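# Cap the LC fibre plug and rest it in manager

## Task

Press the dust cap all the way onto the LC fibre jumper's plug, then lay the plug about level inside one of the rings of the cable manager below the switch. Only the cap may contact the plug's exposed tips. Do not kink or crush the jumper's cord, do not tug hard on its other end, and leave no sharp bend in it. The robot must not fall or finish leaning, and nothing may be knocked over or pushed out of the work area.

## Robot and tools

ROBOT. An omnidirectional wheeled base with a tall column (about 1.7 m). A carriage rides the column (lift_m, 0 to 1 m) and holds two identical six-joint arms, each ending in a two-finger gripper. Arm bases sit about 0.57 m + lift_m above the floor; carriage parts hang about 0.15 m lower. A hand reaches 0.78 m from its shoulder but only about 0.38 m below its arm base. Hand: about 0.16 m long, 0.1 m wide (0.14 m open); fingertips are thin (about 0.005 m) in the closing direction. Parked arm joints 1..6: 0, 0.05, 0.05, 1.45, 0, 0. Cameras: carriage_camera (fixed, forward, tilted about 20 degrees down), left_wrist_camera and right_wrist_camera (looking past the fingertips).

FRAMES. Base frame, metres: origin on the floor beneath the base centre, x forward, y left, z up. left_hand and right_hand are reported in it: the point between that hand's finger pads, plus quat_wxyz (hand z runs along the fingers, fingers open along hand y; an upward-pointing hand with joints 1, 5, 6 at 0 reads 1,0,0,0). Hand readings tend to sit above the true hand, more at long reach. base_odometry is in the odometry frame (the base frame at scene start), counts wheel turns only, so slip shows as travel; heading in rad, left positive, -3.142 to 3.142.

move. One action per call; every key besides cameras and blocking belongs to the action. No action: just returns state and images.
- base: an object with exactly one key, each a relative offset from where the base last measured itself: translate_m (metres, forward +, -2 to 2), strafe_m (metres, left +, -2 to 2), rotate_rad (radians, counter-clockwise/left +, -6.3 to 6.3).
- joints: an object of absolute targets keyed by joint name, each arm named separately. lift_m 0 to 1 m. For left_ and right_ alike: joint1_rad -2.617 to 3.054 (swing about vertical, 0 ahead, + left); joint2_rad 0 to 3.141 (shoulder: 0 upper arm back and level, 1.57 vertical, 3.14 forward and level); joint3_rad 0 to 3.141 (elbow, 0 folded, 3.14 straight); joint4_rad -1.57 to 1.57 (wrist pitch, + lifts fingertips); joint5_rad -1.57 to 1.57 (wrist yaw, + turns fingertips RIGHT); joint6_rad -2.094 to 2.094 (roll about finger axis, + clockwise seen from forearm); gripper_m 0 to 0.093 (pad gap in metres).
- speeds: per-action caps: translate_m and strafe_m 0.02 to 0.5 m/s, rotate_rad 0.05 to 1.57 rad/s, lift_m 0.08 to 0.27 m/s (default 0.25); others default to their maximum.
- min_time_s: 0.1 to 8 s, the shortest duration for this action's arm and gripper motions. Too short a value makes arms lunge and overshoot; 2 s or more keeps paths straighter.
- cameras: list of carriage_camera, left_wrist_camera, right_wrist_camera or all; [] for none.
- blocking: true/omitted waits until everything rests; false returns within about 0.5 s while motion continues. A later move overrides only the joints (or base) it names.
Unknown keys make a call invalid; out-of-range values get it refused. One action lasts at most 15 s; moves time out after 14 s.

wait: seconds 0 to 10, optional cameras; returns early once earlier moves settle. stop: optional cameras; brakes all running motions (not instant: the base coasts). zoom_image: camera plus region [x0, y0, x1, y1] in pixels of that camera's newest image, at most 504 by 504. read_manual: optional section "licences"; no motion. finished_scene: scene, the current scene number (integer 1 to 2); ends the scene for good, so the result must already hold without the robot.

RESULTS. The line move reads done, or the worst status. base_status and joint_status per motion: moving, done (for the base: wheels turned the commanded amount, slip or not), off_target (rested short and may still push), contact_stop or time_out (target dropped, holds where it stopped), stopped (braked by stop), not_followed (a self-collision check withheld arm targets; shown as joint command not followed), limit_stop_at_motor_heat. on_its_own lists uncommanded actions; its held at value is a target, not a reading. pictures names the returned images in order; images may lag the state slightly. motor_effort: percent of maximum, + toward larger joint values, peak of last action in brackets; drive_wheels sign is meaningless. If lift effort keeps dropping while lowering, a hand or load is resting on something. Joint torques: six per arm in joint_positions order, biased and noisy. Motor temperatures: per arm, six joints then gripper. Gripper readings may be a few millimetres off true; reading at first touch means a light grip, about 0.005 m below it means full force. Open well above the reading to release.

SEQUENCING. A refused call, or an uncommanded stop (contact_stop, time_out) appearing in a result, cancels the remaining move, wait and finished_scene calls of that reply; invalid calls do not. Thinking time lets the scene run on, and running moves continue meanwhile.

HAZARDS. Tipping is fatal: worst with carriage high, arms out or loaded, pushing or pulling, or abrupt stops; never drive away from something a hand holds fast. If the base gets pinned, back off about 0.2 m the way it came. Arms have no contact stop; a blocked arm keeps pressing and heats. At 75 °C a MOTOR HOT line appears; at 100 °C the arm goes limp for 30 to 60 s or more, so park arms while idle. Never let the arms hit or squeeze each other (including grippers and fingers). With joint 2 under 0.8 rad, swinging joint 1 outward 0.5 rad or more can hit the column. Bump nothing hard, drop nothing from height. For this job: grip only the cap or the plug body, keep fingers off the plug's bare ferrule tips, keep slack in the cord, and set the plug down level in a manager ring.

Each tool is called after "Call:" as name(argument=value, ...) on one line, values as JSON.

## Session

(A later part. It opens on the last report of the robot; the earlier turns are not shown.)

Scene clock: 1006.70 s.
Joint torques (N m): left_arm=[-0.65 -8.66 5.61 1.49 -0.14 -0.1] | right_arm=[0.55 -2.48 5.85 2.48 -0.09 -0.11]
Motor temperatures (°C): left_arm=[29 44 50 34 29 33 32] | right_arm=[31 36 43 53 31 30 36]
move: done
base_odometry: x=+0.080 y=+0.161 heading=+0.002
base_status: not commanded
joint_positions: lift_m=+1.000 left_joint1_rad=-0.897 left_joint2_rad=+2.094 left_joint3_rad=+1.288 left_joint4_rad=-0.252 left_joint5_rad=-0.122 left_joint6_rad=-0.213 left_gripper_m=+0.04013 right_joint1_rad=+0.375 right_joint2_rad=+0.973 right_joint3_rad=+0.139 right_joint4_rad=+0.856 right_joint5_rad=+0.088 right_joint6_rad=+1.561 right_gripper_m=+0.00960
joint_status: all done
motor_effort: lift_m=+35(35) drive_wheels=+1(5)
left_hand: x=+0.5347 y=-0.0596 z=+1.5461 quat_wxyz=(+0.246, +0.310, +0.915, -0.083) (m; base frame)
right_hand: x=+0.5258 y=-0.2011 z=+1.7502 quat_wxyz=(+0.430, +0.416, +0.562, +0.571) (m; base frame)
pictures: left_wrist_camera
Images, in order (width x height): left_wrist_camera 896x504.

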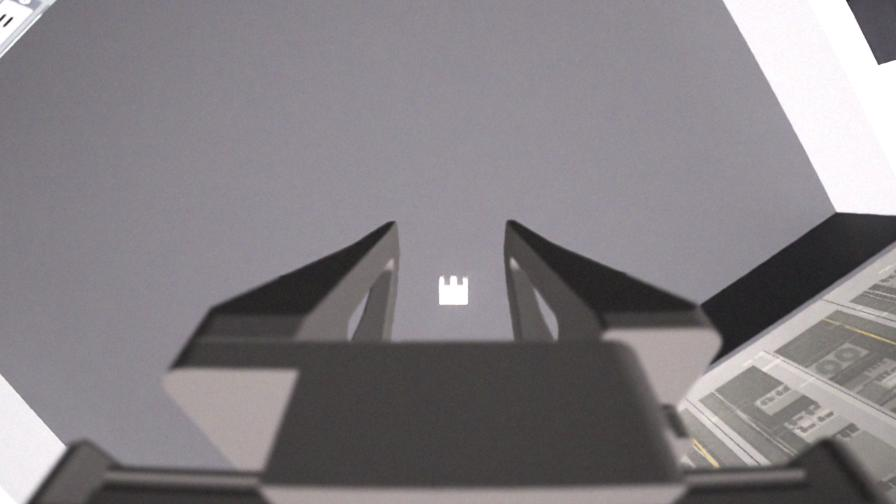

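Call:
move(joints={"left_joint2_rad": 2.143, "left_joint3_rad": 1.254, "left_joint4_rad": -0.187}, min_time_s=1.5, cameras=["left_wrist_camera", "carriage_camera"])

Call:
zoom_image(camera="left_wrist_camera", region=[340, 170, 560, 340])

Call:
zoom_image(camera="carriage_camera", region=[400, 330, 540, 450])

Scene clock: 1026.00 s.
Joint torques (N m): left_arm=[-0.64 -8.73 5.49 1.47 -0.13 -0.09] | right_arm=[0.55 -2.47 5.85 2.47 -0.09 -0.11]
move: done
base_odometry: x=+0.080 y=+0.161 heading=+0.002
base_status: not commanded
joint_positions: lift_m=+1.000 left_joint1_rad=-0.897 left_joint2_rad=+2.125 left_joint3_rad=+1.269 left_joint4_rad=-0.202 left_joint5_rad=-0.122 left_joint6_rad=-0.213 left_gripper_m=+0.04013 right_joint1_rad=+0.375 right_joint2_rad=+0.973 right_joint3_rad=+0.139 right_joint4_rad=+0.856 right_joint5_rad=+0.088 right_joint6_rad=+1.561 right_gripper_m=+0.00960
joint_status: all done
motor_effort: lift_m=+34(35) drive_wheels=+0(4)
left_hand: x=+0.5347 y=-0.0596 z=+1.5312 quat_wxyz=(+0.246, +0.310, +0.915, -0.083) (m; base frame)
right_hand: x=+0.5258 y=-0.2011 z=+1.7502 quat_wxyz=(+0.430, +0.416, +0.562, +0.571) (m; base frame)
pictures: carriage_camera, left_wrist_camera
Images, in order (width x height): carriage_camera 896x504, left_wrist_camera 896x504.

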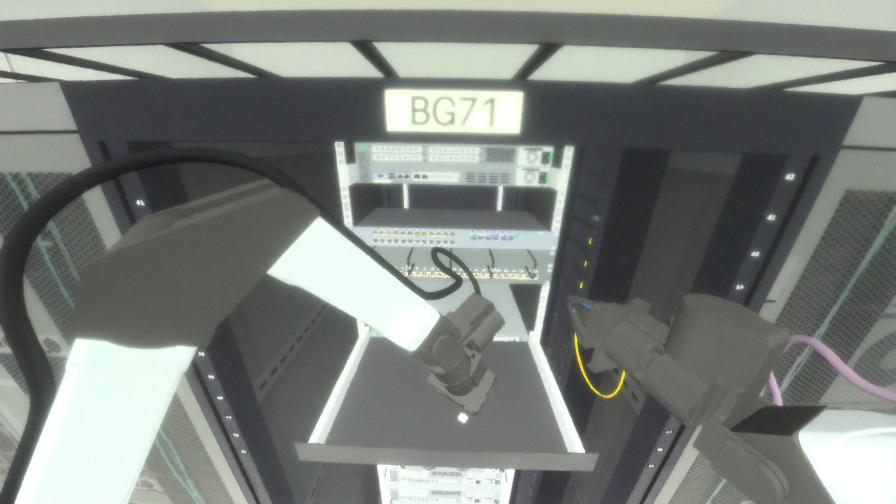

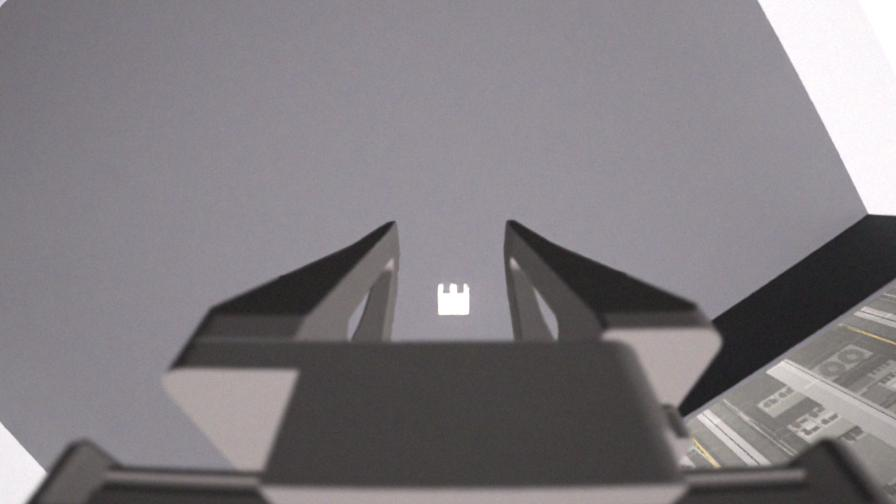

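Scaled by 2.291 from the camera's 896x504 image, which has a finer 1280x720 frame.

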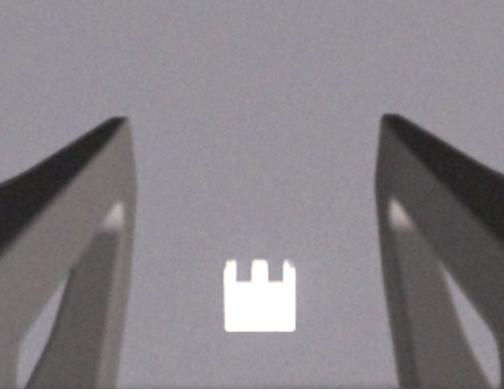

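Scaled by 3.600 from the camera's 896x504 image, which has a finer 1280x720 frame.

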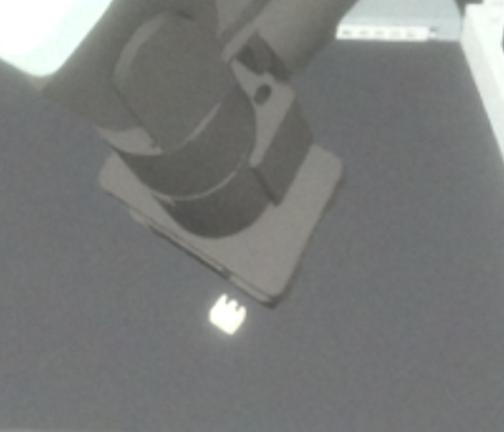

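Call:
move(joints={"left_joint1_rad": -0.919, "left_joint2_rad": 2.092, "left_joint3_rad": 1.108, "left_joint4_rad": -0.069, "left_joint5_rad": -0.14, "left_joint6_rad": -0.234}, min_time_s=2, cameras=["left_wrist_camera", "carriage_camera"])

Call:
zoom_image(camera="left_wrist_camera", region=[340, 170, 560, 340])

Scene clock: 1066.63 s.
Joint torques (N m): left_arm=[-0.66 -12.12 4.6 1.33 -0.12 -0.08] | right_arm=[0.57 -2.48 5.87 2.48 -0.09 -0.11]
move: done
base_odometry: x=+0.080 y=+0.161 heading=+0.002
base_status: not commanded
joint_positions: lift_m=+1.000 left_joint1_rad=-0.910 left_joint2_rad=+2.123 left_joint3_rad=+1.128 left_joint4_rad=-0.072 left_joint5_rad=-0.129 left_joint6_rad=-0.224 left_gripper_m=+0.04013 right_joint1_rad=+0.375 right_joint2_rad=+0.973 right_joint3_rad=+0.139 right_joint4_rad=+0.856 right_joint5_rad=+0.088 right_joint6_rad=+1.561 right_gripper_m=+0.00960
joint_status: all done
motor_effort: lift_m=+35(35) drive_wheels=-2(5)
left_hand: x=+0.5159 y=-0.0435 z=+1.5036 quat_wxyz=(+0.243, +0.310, +0.915, -0.081) (m; base frame)
right_hand: x=+0.5258 y=-0.2011 z=+1.7502 quat_wxyz=(+0.430, +0.416, +0.562, +0.571) (m; base frame)
pictures: carriage_camera, left_wrist_camera
Images, in order (width x height): carriage_camera 896x504, left_wrist_camera 896x504.

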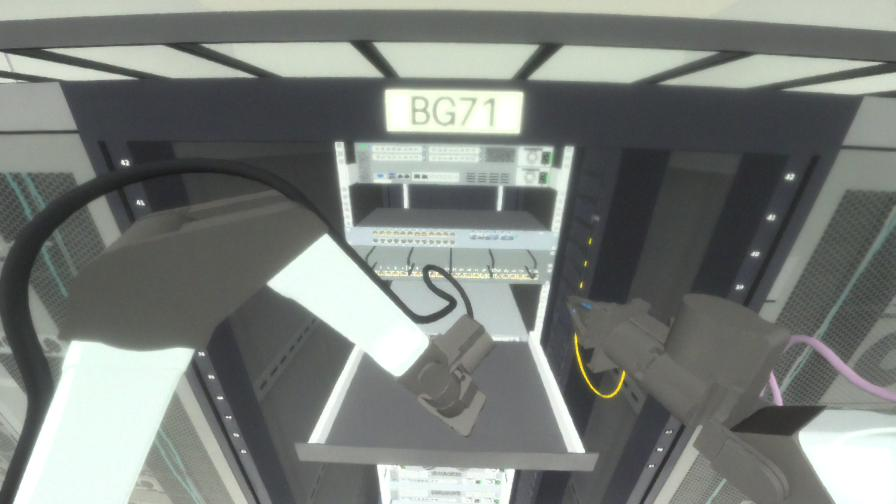

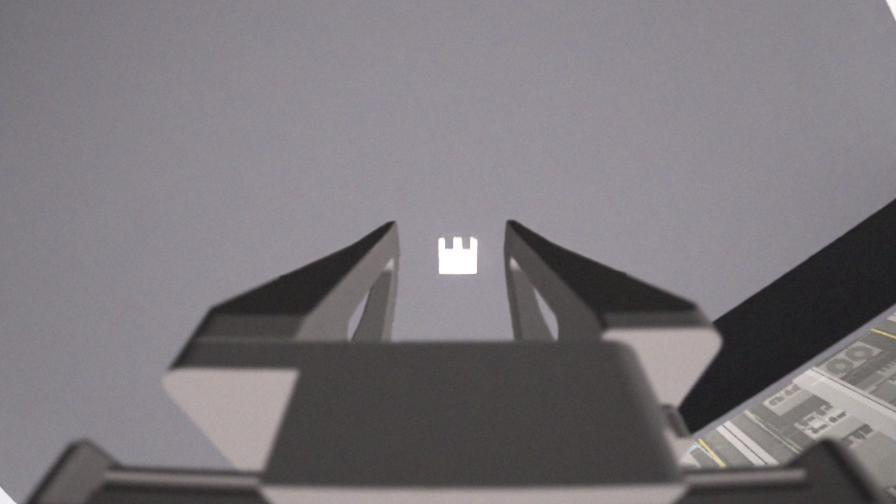

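Scaled by 2.291 from the camera's 896x504 image, which has a finer 1280x720 frame.

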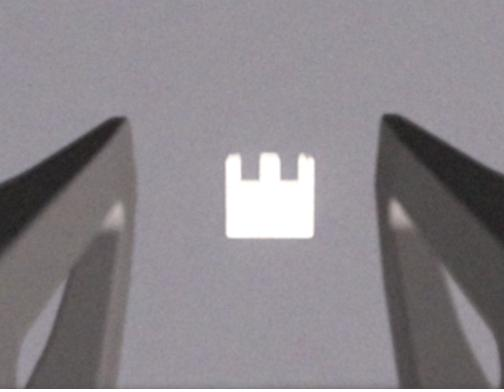

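Call:
move(joints={"left_gripper_m": 0.019}, min_time_s=1.5, cameras=["left_wrist_camera"])

Call:
zoom_image(camera="left_wrist_camera", region=[380, 190, 540, 310])

Scene clock: 1078.47 s.
Joint torques (N m): left_arm=[-0.5 -12.14 4.6 1.31 -0.12 -0.08] | right_arm=[0.57 -2.47 5.85 2.48 -0.1 -0.11]
Motor temperatures (°C): left_arm=[29 50 47 36 29 33 32] | right_arm=[31 36 43 54 31 30 36]
move: done
base_odometry: x=+0.080 y=+0.161 heading=+0.002
base_status: not commanded
joint_positions: lift_m=+1.000 left_joint1_rad=-0.912 left_joint2_rad=+2.123 left_joint3_rad=+1.128 left_joint4_rad=-0.070 left_joint5_rad=-0.129 left_joint6_rad=-0.224 left_gripper_m=+0.01913 right_joint1_rad=+0.375 right_joint2_rad=+0.973 right_joint3_rad=+0.139 right_joint4_rad=+0.856 right_joint5_rad=+0.088 right_joint6_rad=+1.561 right_gripper_m=+0.00960
joint_status: all done
motor_effort: lift_m=+34(35) drive_wheels=+0(6)
left_hand: x=+0.5154 y=-0.0445 z=+1.5039 quat_wxyz=(+0.244, +0.311, +0.915, -0.082) (m; base frame)
right_hand: x=+0.5258 y=-0.2011 z=+1.7502 quat_wxyz=(+0.430, +0.416, +0.562, +0.571) (m; base frame)
pictures: left_wrist_camera
Images, in order (width x height): left_wrist_camera 896x504.

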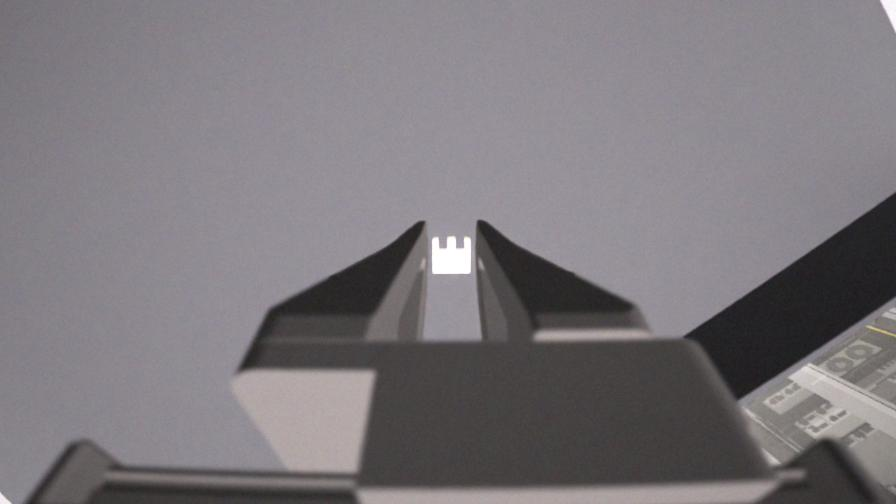

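Scaled by 3.150 from the camera's 896x504 image, which has a finer 1280x720 frame.

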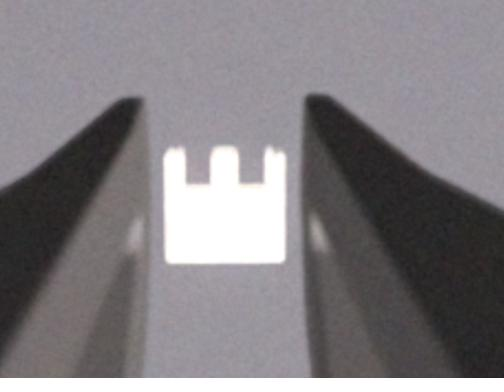

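Call:
move(joints={"left_gripper_m": 0.009}, min_time_s=1.5, cameras=["left_wrist_camera"])

Call:
zoom_image(camera="left_wrist_camera", region=[380, 190, 540, 310])

Scene clock: 1088.43 s.
Joint torques (N m): left_arm=[-0.49 -12.14 4.57 1.31 -0.12 -0.08] | right_arm=[0.54 -2.5 5.85 2.48 -0.09 -0.11]
move: done
base_odometry: x=+0.080 y=+0.161 heading=+0.002
base_status: not commanded
joint_positions: lift_m=+1.000 left_joint1_rad=-0.912 left_joint2_rad=+2.123 left_joint3_rad=+1.128 left_joint4_rad=-0.070 left_joint5_rad=-0.129 left_joint6_rad=-0.224 left_gripper_m=+0.01253 right_joint1_rad=+0.375 right_joint2_rad=+0.973 right_joint3_rad=+0.139 right_joint4_rad=+0.856 right_joint5_rad=+0.088 right_joint6_rad=+1.561 right_gripper_m=+0.00960
joint_status: all done
motor_effort: lift_m=+35(35) drive_wheels=-3(4)
left_hand: x=+0.5154 y=-0.0445 z=+1.5039 quat_wxyz=(+0.244, +0.311, +0.915, -0.082) (m; base frame)
right_hand: x=+0.5258 y=-0.2011 z=+1.7502 quat_wxyz=(+0.430, +0.416, +0.562, +0.571) (m; base frame)
pictures: left_wrist_camera
Images, in order (width x height): left_wrist_camera 896x504.

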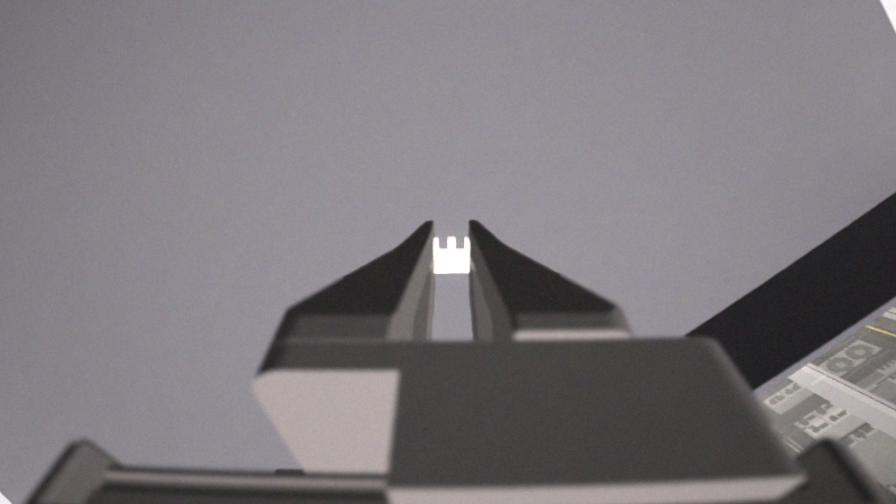

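Scaled by 3.150 from the camera's 896x504 image, which has a finer 1280x720 frame.

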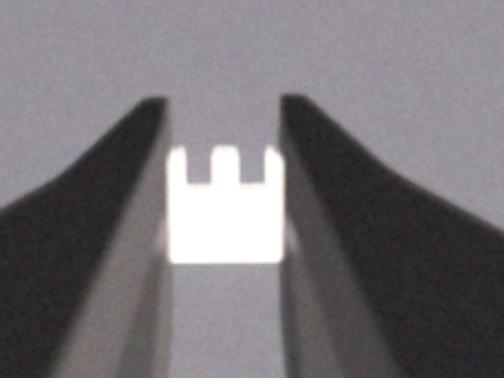

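Call:
move(joints={"left_joint2_rad": 1.98, "left_joint3_rad": 1.2, "left_joint4_rad": -0.272}, min_time_s=2, cameras=["left_wrist_camera", "carriage_camera"])

Call:
zoom_image(camera="left_wrist_camera", region=[380, 190, 540, 310])

Scene clock: 1097.03 s.
Joint torques (N m): left_arm=[-0.49 -12.78 9.66 1.11 -0.11 -0.08] | right_arm=[0.57 -2.45 5.85 2.47 -0.1 -0.11]
move: done
base_odometry: x=+0.080 y=+0.161 heading=+0.002
base_status: not commanded
joint_positions: lift_m=+1.000 left_joint1_rad=-0.912 left_joint2_rad=+2.023 left_joint3_rad=+1.166 left_joint4_rad=-0.262 left_joint5_rad=-0.129 left_joint6_rad=-0.224 left_gripper_m=+0.01252 right_joint1_rad=+0.375 right_joint2_rad=+0.973 right_joint3_rad=+0.139 right_joint4_rad=+0.856 right_joint5_rad=+0.088 right_joint6_rad=+1.561 right_gripper_m=+0.00960
joint_status: all done
motor_effort: lift_m=+35(35) drive_wheels=+2(5)
left_hand: x=+0.5076 y=-0.0345 z=+1.5375 quat_wxyz=(+0.222, +0.314, +0.920, -0.068) (m; base frame)
right_hand: x=+0.5258 y=-0.2011 z=+1.7502 quat_wxyz=(+0.430, +0.416, +0.562, +0.571) (m; base frame)
pictures: carriage_camera, left_wrist_camera
Images, in order (width x height): carriage_camera 896x504, left_wrist_camera 896x504.

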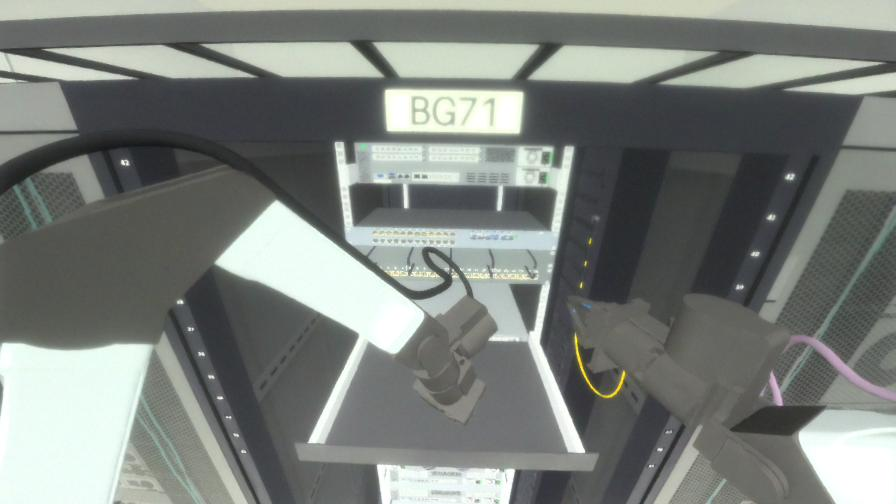

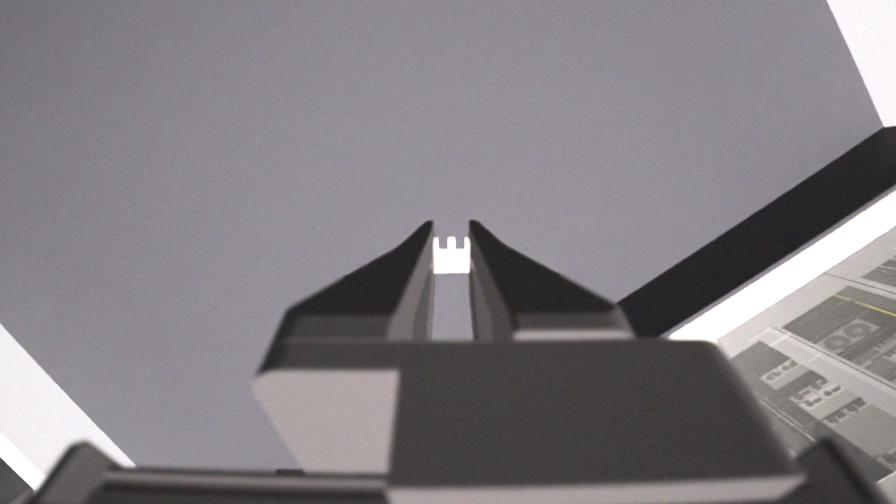

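Scaled by 3.150 from the camera's 896x504 image, which has a finer 1280x720 frame.

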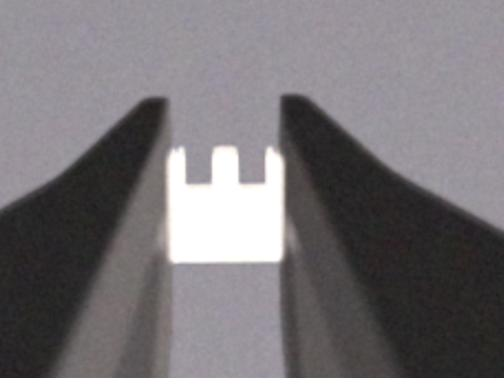

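Call:
move(joints={"left_joint2_rad": 2.135, "left_joint3_rad": 1.112, "left_joint4_rad": -0.057}, min_time_s=2, cameras=["left_wrist_camera"])

Call:
zoom_image(camera="left_wrist_camera", region=[380, 190, 540, 310])

Scene clock: 1160.07 s.
Joint torques (N m): left_arm=[-0.53 -8.34 5.03 1.46 -0.13 -0.08] | right_arm=[0.55 -2.47 5.86 2.48 -0.09 -0.11]
Motor temperatures (°C): left_arm=[29 63 50 35 29 33 34] | right_arm=[31 35 43 54 31 30 36]
move: done
base_odometry: x=+0.080 y=+0.161 heading=+0.002
base_status: not commanded
joint_positions: lift_m=+1.000 left_joint1_rad=-0.912 left_joint2_rad=+2.118 left_joint3_rad=+1.126 left_joint4_rad=-0.073 left_joint5_rad=-0.129 left_joint6_rad=-0.224 left_gripper_m=+0.01252 right_joint1_rad=+0.375 right_joint2_rad=+0.973 right_joint3_rad=+0.139 right_joint4_rad=+0.856 right_joint5_rad=+0.088 right_joint6_rad=+1.561 right_gripper_m=+0.00960
joint_status: all done
motor_effort: lift_m=+34(35) drive_wheels=+0(5)
left_hand: x=+0.5151 y=-0.0442 z=+1.5050 quat_wxyz=(+0.244, +0.311, +0.915, -0.082) (m; base frame)
right_hand: x=+0.5258 y=-0.2011 z=+1.7502 quat_wxyz=(+0.430, +0.416, +0.562, +0.571) (m; base frame)
pictures: left_wrist_camera
Images, in order (width x height): left_wrist_camera 896x504.

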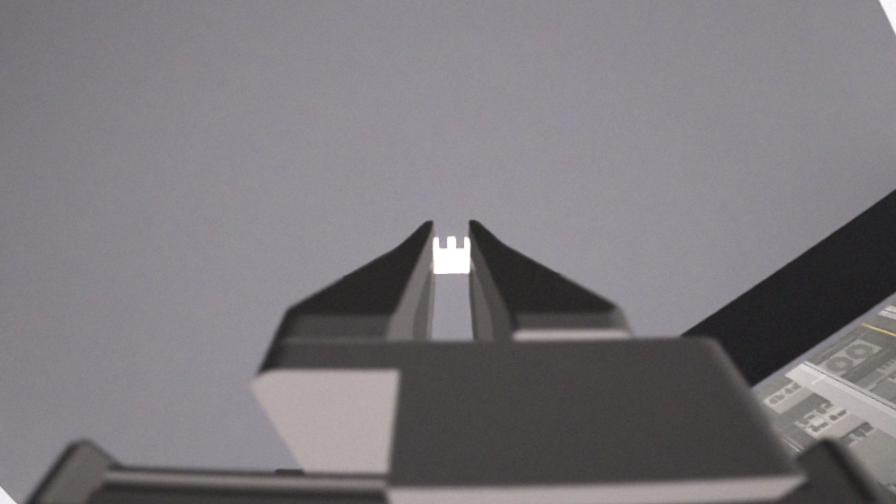

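Scaled by 3.150 from the camera's 896x504 image, which has a finer 1280x720 frame.

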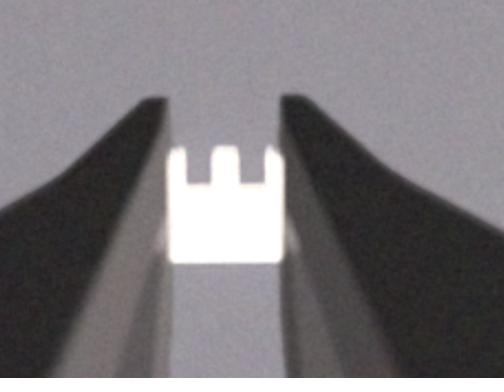

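Call:
move(cameras=["all"])

Scene clock: 1191.50 s.
Joint torques (N m): left_arm=[-0.5 -8.31 5.03 1.47 -0.13 -0.08] | right_arm=[0.55 -2.47 5.86 2.48 -0.09 -0.11]
Motor temperatures (°C): left_arm=[29 56 48 37 29 33 34] | right_arm=[31 35 43 54 31 30 36]
base_odometry: x=+0.080 y=+0.161 heading=+0.002
base_status: not commanded
joint_positions: lift_m=+1.000 left_joint1_rad=-0.912 left_joint2_rad=+2.118 left_joint3_rad=+1.126 left_joint4_rad=-0.072 left_joint5_rad=-0.129 left_joint6_rad=-0.224 left_gripper_m=+0.01252 right_joint1_rad=+0.375 right_joint2_rad=+0.973 right_joint3_rad=+0.139 right_joint4_rad=+0.856 right_joint5_rad=+0.088 right_joint6_rad=+1.561 right_gripper_m=+0.00960
joint_status: all done
motor_effort: lift_m=+35(35) drive_wheels=-4(5)
left_hand: x=+0.5152 y=-0.0443 z=+1.5051 quat_wxyz=(+0.244, +0.311, +0.915, -0.082) (m; base frame)
right_hand: x=+0.5258 y=-0.2011 z=+1.7502 quat_wxyz=(+0.430, +0.416, +0.562, +0.571) (m; base frame)
pictures: carriage_camera, left_wrist_camera, right_wrist_camera
Images, in order (width x height): carriage_camera 896x504, left_wrist_camera 896x504, right_wrist_camera 896x504.

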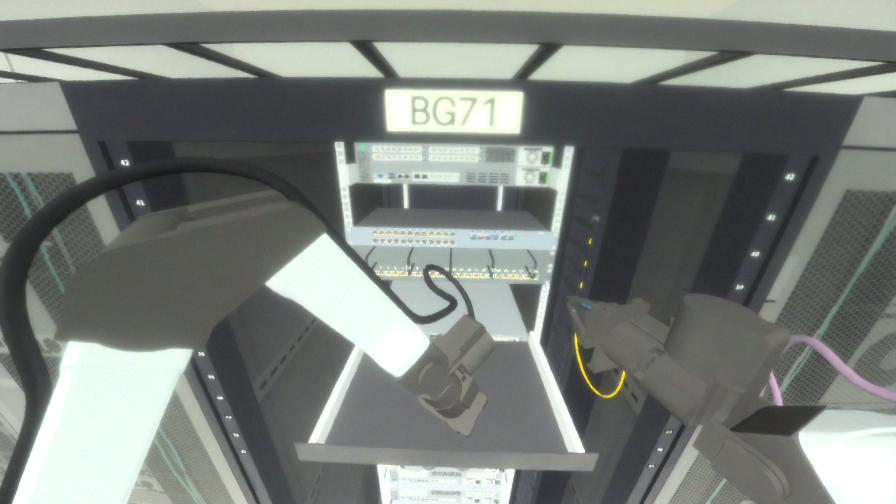

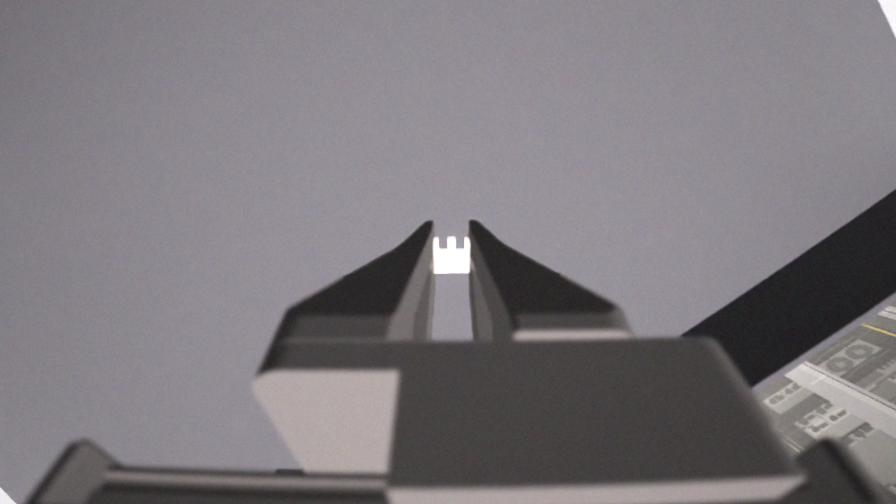

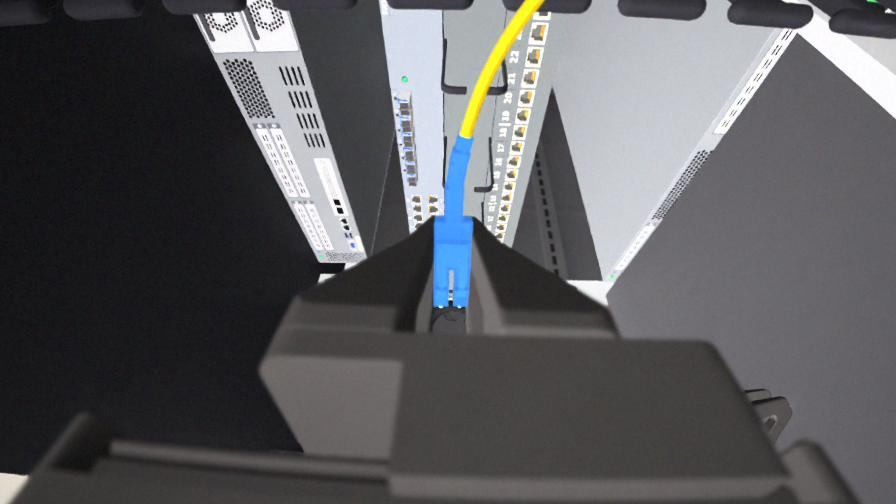

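Call:
move(joints={"left_gripper_m": 0.036}, min_time_s=1.5, cameras=["left_wrist_camera"])

Call:
move(joints={"left_joint1_rad": -0.914, "left_joint2_rad": 1.992, "left_joint3_rad": 1.16, "left_joint4_rad": -0.217, "left_joint5_rad": -0.129, "left_joint6_rad": -0.224}, min_time_s=1.5, cameras=["left_wrist_camera"])

Scene clock: 1243.00 s.
Joint torques (N m): left_arm=[-0.51 -8.29 5.03 1.47 -0.13 -0.08] | right_arm=[0.57 -2.45 5.85 2.49 -0.09 -0.11]
Motor temperatures (°C): left_arm=[29 53 46 38 29 33 35] | right_arm=[31 35 43 55 31 30 36]
move: done
base_odometry: x=+0.080 y=+0.161 heading=+0.002
base_status: not commanded
joint_positions: lift_m=+1.000 left_joint1_rad=-0.912 left_joint2_rad=+2.118 left_joint3_rad=+1.126 left_joint4_rad=-0.072 left_joint5_rad=-0.129 left_joint6_rad=-0.224 left_gripper_m=+0.03589 right_joint1_rad=+0.375 right_joint2_rad=+0.973 right_joint3_rad=+0.139 right_joint4_rad=+0.856 right_joint5_rad=+0.088 right_joint6_rad=+1.561 right_gripper_m=+0.00960
joint_status: all done
motor_effort: lift_m=+35(35) drive_wheels=-1(4)
left_hand: x=+0.5152 y=-0.0443 z=+1.5051 quat_wxyz=(+0.244, +0.311, +0.915, -0.082) (m; base frame)
right_hand: x=+0.5258 y=-0.2011 z=+1.7502 quat_wxyz=(+0.430, +0.416, +0.562, +0.571) (m; base frame)
pictures: left_wrist_camera
Images, in order (width x height): left_wrist_camera 896x504.

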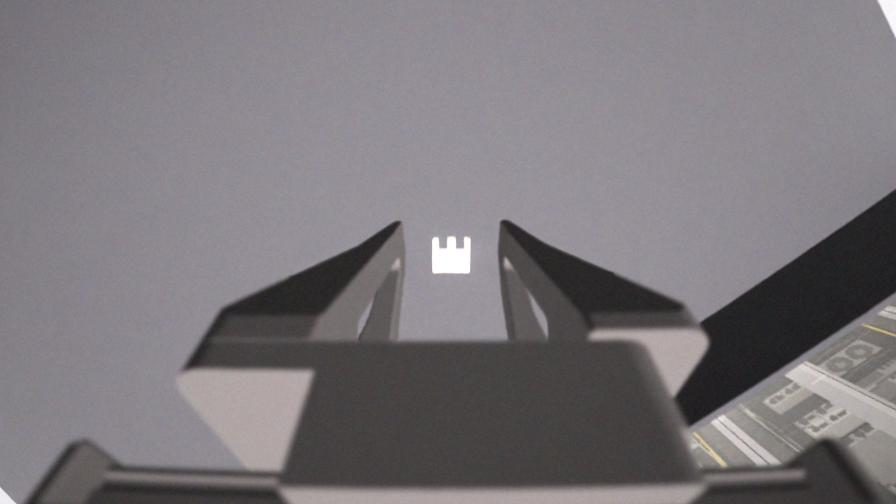

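Scene clock: 1244.80 s.
Joint torques (N m): left_arm=[-0.12 -12.66 9.47 1.12 -0.02 0.02] | right_arm=[0.57 -2.5 5.86 2.48 -0.1 -0.11]
Motor temperatures (°C): left_arm=[29 53 46 38 29 33 34] | right_arm=[31 35 43 55 31 30 36]
move: done
base_odometry: x=+0.080 y=+0.161 heading=+0.002
base_status: not commanded
joint_positions: lift_m=+1.000 left_joint1_rad=-0.912 left_joint2_rad=+2.034 left_joint3_rad=+1.126 left_joint4_rad=-0.207 left_joint5_rad=-0.129 left_joint6_rad=-0.224 left_gripper_m=+0.03589 right_joint1_rad=+0.375 right_joint2_rad=+0.973 right_joint3_rad=+0.139 right_joint4_rad=+0.856 right_joint5_rad=+0.088 right_joint6_rad=+1.561 right_gripper_m=+0.00960
joint_status: all done
motor_effort: lift_m=+35(35) drive_wheels=-1(5)
left_hand: x=+0.5050 y=-0.0312 z=+1.5264 quat_wxyz=(+0.224, +0.314, +0.920, -0.069) (m; base frame)
right_hand: x=+0.5258 y=-0.2011 z=+1.7502 quat_wxyz=(+0.430, +0.416, +0.562, +0.571) (m; base frame)
pictures: left_wrist_camera
Images, in order (width x height): left_wrist_camera 896x504.

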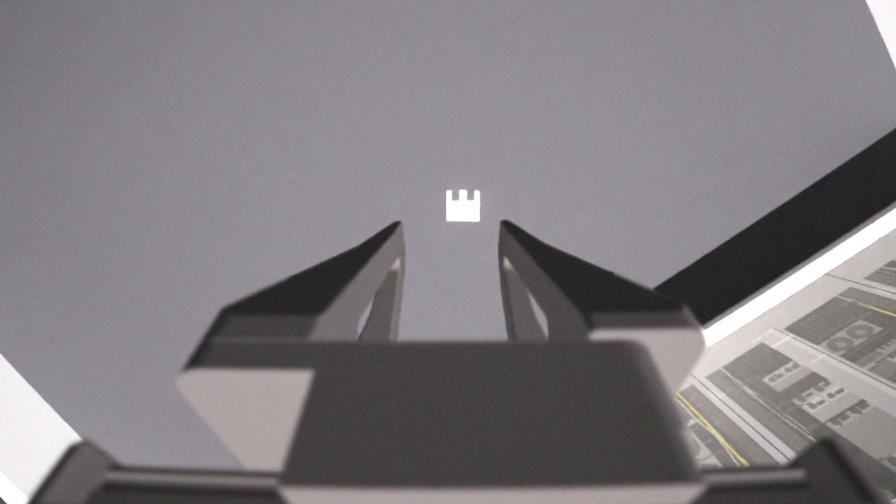

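Call:
move(joints={"left_joint1_rad": -0.975, "left_joint2_rad": 2.079, "left_joint3_rad": 0.661, "left_joint4_rad": 0.855, "left_joint5_rad": -0.281, "left_joint6_rad": -0.148}, min_time_s=2.0, cameras=["left_wrist_camera", "carriage_camera"])

Scene clock: 1254.73 s.
Joint torques (N m): left_arm=[-0.61 -6.82 3.84 2.15 -0.14 0.11] | right_arm=[0.55 -2.47 5.85 2.48 -0.1 -0.11]
Motor temperatures (°C): left_arm=[29 56 47 38 29 33 34] | right_arm=[31 35 43 55 31 30 36]
move: done
base_odometry: x=+0.080 y=+0.161 heading=+0.002
base_status: not commanded
joint_positions: lift_m=+1.000 left_joint1_rad=-0.967 left_joint2_rad=+2.064 left_joint3_rad=+0.674 left_joint4_rad=+0.838 left_joint5_rad=-0.267 left_joint6_rad=-0.159 left_gripper_m=+0.03589 right_joint1_rad=+0.375 right_joint2_rad=+0.973 right_joint3_rad=+0.139 right_joint4_rad=+0.856 right_joint5_rad=+0.088 right_joint6_rad=+1.561 right_gripper_m=+0.00960
joint_status: all done
motor_effort: lift_m=+35(35) drive_wheels=-1(5)
left_hand: x=+0.5108 y=-0.0405 z=+1.5428 quat_wxyz=(+0.471, +0.280, +0.821, -0.159) (m; base frame)
right_hand: x=+0.5258 y=-0.2011 z=+1.7502 quat_wxyz=(+0.430, +0.416, +0.562, +0.571) (m; base frame)
pictures: carriage_camera, left_wrist_camera
Images, in order (width x height): carriage_camera 896x504, left_wrist_camera 896x504.

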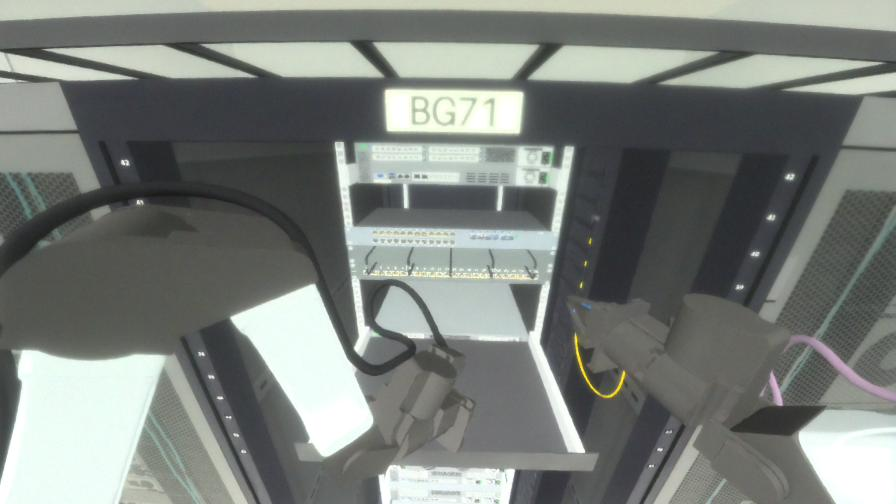

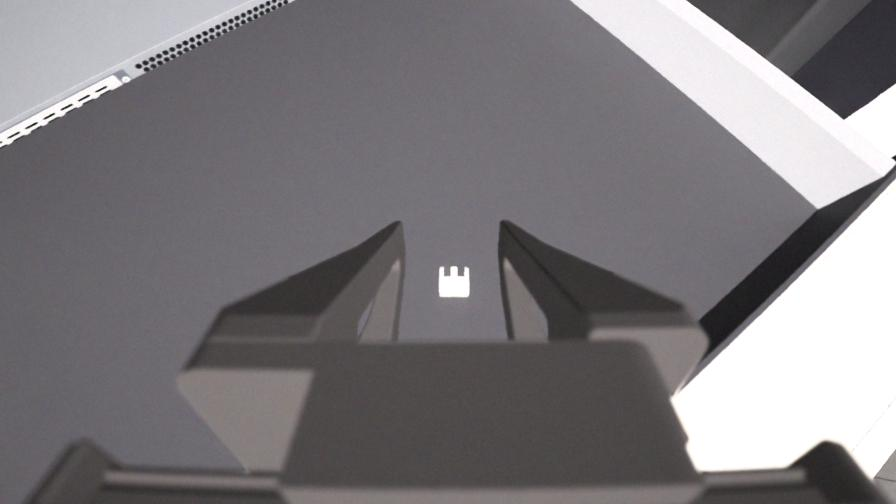

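Call:
move(joints={"left_joint1_rad": -0.981, "left_joint2_rad": 2.19, "left_joint3_rad": 0.705, "left_joint4_rad": 0.965, "left_joint5_rad": -0.287, "left_joint6_rad": -0.152}, min_time_s=1.5, cameras=["left_wrist_camera"])

Scene clock: 1283.13 s.
Joint torques (N m): left_arm=[-0.85 -6.75 6.15 1.98 -0.1 0.09] | right_arm=[0.55 -2.47 5.85 2.47 -0.09 -0.11]
Motor temperatures (°C): left_arm=[29 50 46 40 29 33 34] | right_arm=[31 35 43 55 31 30 36]
move: done
base_odometry: x=+0.080 y=+0.161 heading=+0.002
base_status: not commanded
joint_positions: lift_m=+1.000 left_joint1_rad=-0.969 left_joint2_rad=+2.170 left_joint3_rad=+0.686 left_joint4_rad=+0.967 left_joint5_rad=-0.280 left_joint6_rad=-0.159 left_gripper_m=+0.03589 right_joint1_rad=+0.375 right_joint2_rad=+0.973 right_joint3_rad=+0.139 right_joint4_rad=+0.856 right_joint5_rad=+0.088 right_joint6_rad=+1.561 right_gripper_m=+0.00960
joint_status: all done
motor_effort: lift_m=+34(35) drive_wheels=-1(5)
left_hand: x=+0.5151 y=-0.0448 z=+1.5274 quat_wxyz=(+0.485, +0.273, +0.814, -0.164) (m; base frame)
right_hand: x=+0.5258 y=-0.2011 z=+1.7502 quat_wxyz=(+0.430, +0.416, +0.562, +0.571) (m; base frame)
pictures: left_wrist_camera
Images, in order (width x height): left_wrist_camera 896x504.

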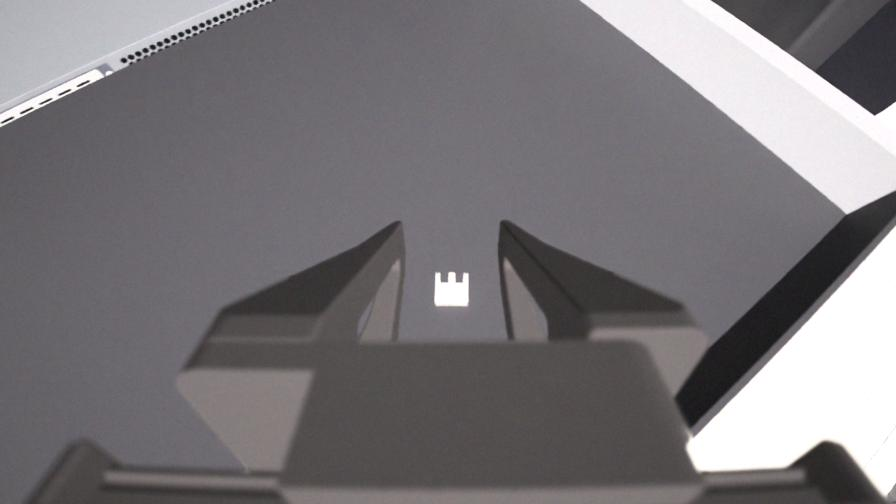

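Call:
move(joints={"left_joint1_rad": -0.982, "left_joint2_rad": 2.271, "left_joint3_rad": 0.708, "left_joint4_rad": 1.033, "left_joint5_rad": -0.288, "left_joint6_rad": -0.155}, min_time_s=1.5, cameras=["left_wrist_camera"])

Scene clock: 1288.57 s.
Joint torques (N m): left_arm=[-0.8 -5.85 5.59 1.62 0 0.05] | right_arm=[0.55 -2.48 5.86 2.48 -0.09 -0.11]
Motor temperatures (°C): left_arm=[29 50 47 40 29 33 34] | right_arm=[31 35 43 55 31 30 36]
move: done
base_odometry: x=+0.080 y=+0.161 heading=+0.002
base_status: not commanded
joint_positions: lift_m=+1.000 left_joint1_rad=-0.972 left_joint2_rad=+2.238 left_joint3_rad=+0.692 left_joint4_rad=+1.070 left_joint5_rad=-0.290 left_joint6_rad=-0.159 left_gripper_m=+0.03589 right_joint1_rad=+0.375 right_joint2_rad=+0.973 right_joint3_rad=+0.139 right_joint4_rad=+0.856 right_joint5_rad=+0.088 right_joint6_rad=+1.561 right_gripper_m=+0.00960
joint_status: all done
motor_effort: lift_m=+35(35) drive_wheels=+0(4)
left_hand: x=+0.5175 y=-0.0477 z=+1.5212 quat_wxyz=(+0.501, +0.265, +0.806, -0.172) (m; base frame)
right_hand: x=+0.5258 y=-0.2011 z=+1.7502 quat_wxyz=(+0.430, +0.416, +0.562, +0.571) (m; base frame)
pictures: left_wrist_camera
Images, in order (width x height): left_wrist_camera 896x504.

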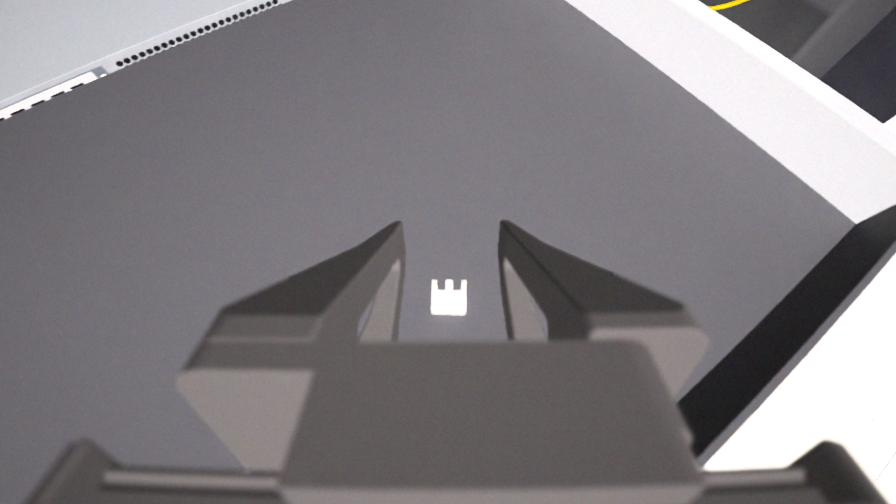

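Call:
move(joints={"left_joint1_rad": -0.96, "left_joint2_rad": 2.03, "left_joint3_rad": 0.67, "left_joint4_rad": 0.825, "left_joint5_rad": -0.257, "left_joint6_rad": -0.16}, min_time_s=1.2)

Call:
move(joints={"left_joint1_rad": -0.906, "left_joint2_rad": 2.02, "left_joint3_rad": 1.148, "left_joint4_rad": -0.222, "left_joint5_rad": -0.117, "left_joint6_rad": -0.236}, min_time_s=1.5, cameras=["left_wrist_camera"])

Scene clock: 1329.50 s.
Joint torques (N m): left_arm=[0.81 -11.1 3.84 1.9 0.09 0.01] | right_arm=[0.57 -2.48 5.85 2.48 -0.1 -0.11]
Motor temperatures (°C): left_arm=[29 47 47 41 29 33 33] | right_arm=[31 35 43 55 31 30 36]
move: done
base_odometry: x=+0.080 y=+0.161 heading=+0.002
base_status: not commanded
joint_positions: lift_m=+1.000 left_joint1_rad=-0.970 left_joint2_rad=+2.067 left_joint3_rad=+0.683 left_joint4_rad=+0.833 left_joint5_rad=-0.271 left_joint6_rad=-0.159 left_gripper_m=+0.03589 right_joint1_rad=+0.375 right_joint2_rad=+0.973 right_joint3_rad=+0.139 right_joint4_rad=+0.856 right_joint5_rad=+0.088 right_joint6_rad=+1.561 right_gripper_m=+0.00960
joint_status: all done
motor_effort: lift_m=+35(35) drive_wheels=+0(5)
left_hand: x=+0.5116 y=-0.0428 z=+1.5437 quat_wxyz=(+0.472, +0.280, +0.821, -0.159) (m; base frame)
right_hand: x=+0.5258 y=-0.2011 z=+1.7502 quat_wxyz=(+0.430, +0.416, +0.562, +0.571) (m; base frame)
pictures: none

Scene clock: 1331.50 s.
Joint torques (N m): left_arm=[0.68 -12.7 9.14 1.03 0.11 -0.1] | right_arm=[0.57 -2.47 5.86 2.48 -0.09 -0.11]
Motor temperatures (°C): left_arm=[29 48 47 41 29 33 33] | right_arm=[31 35 43 55 31 30 36]
move: done
base_odometry: x=+0.080 y=+0.161 heading=+0.002
base_status: not commanded
joint_positions: lift_m=+1.000 left_joint1_rad=-0.914 left_joint2_rad=+2.062 left_joint3_rad=+1.116 left_joint4_rad=-0.212 left_joint5_rad=-0.130 left_joint6_rad=-0.224 left_gripper_m=+0.03589 right_joint1_rad=+0.375 right_joint2_rad=+0.973 right_joint3_rad=+0.139 right_joint4_rad=+0.856 right_joint5_rad=+0.088 right_joint6_rad=+1.561 right_gripper_m=+0.00960
joint_status: all done
motor_effort: lift_m=+35(35) drive_wheels=+1(5)
left_hand: x=+0.4990 y=-0.0239 z=+1.5108 quat_wxyz=(+0.207, +0.317, +0.924, -0.056) (m; base frame)
right_hand: x=+0.5258 y=-0.2011 z=+1.7502 quat_wxyz=(+0.430, +0.416, +0.562, +0.571) (m; base frame)
pictures: left_wrist_camera
Images, in order (width x height): left_wrist_camera 896x504.

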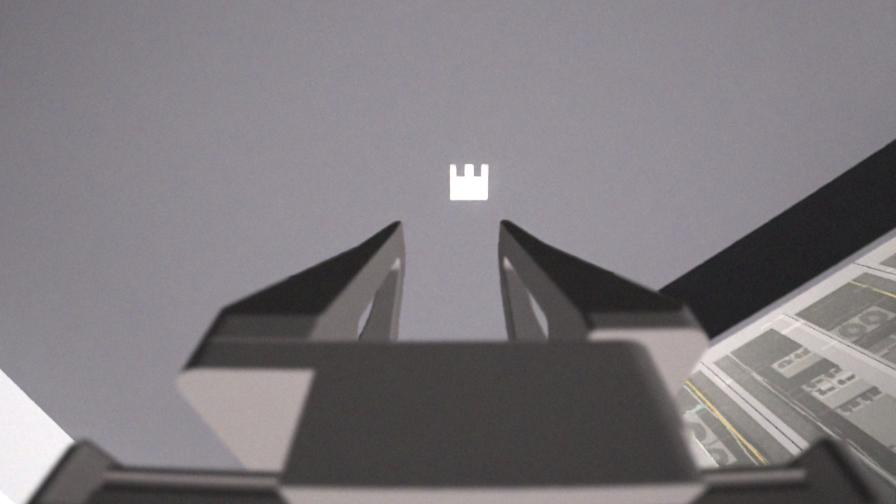

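Call:
move(joints={"left_joint1_rad": -0.92, "left_joint2_rad": 2.132, "left_joint3_rad": 1.14, "left_joint4_rad": -0.06, "left_joint5_rad": -0.14, "left_joint6_rad": -0.224}, min_time_s=1.5, cameras=["left_wrist_camera"])

Scene clock: 1337.17 s.
Joint torques (N m): left_arm=[-0.46 -8.06 8.4 1.43 -0.11 0.02] | right_arm=[0.55 -2.47 5.86 2.48 -0.1 -0.12]
Motor temperatures (°C): left_arm=[29 51 47 40 29 33 33] | right_arm=[31 35 43 55 31 30 36]
move: done
base_odometry: x=+0.080 y=+0.161 heading=+0.002
base_status: not commanded
joint_positions: lift_m=+1.000 left_joint1_rad=-0.914 left_joint2_rad=+2.114 left_joint3_rad=+1.116 left_joint4_rad=-0.073 left_joint5_rad=-0.130 left_joint6_rad=-0.224 left_gripper_m=+0.03589 right_joint1_rad=+0.375 right_joint2_rad=+0.973 right_joint3_rad=+0.139 right_joint4_rad=+0.856 right_joint5_rad=+0.088 right_joint6_rad=+1.561 right_gripper_m=+0.00960
joint_status: all done
motor_effort: lift_m=+35(35) drive_wheels=+2(3)
left_hand: x=+0.5128 y=-0.0418 z=+1.5040 quat_wxyz=(+0.242, +0.312, +0.915, -0.080) (m; base frame)
right_hand: x=+0.5258 y=-0.2011 z=+1.7502 quat_wxyz=(+0.430, +0.416, +0.562, +0.571) (m; base frame)
pictures: left_wrist_camera
Images, in order (width x height): left_wrist_camera 896x504.

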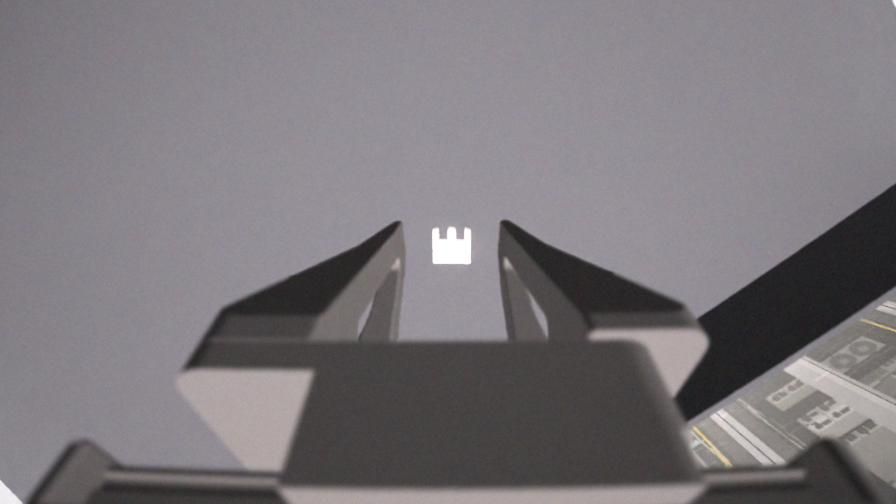

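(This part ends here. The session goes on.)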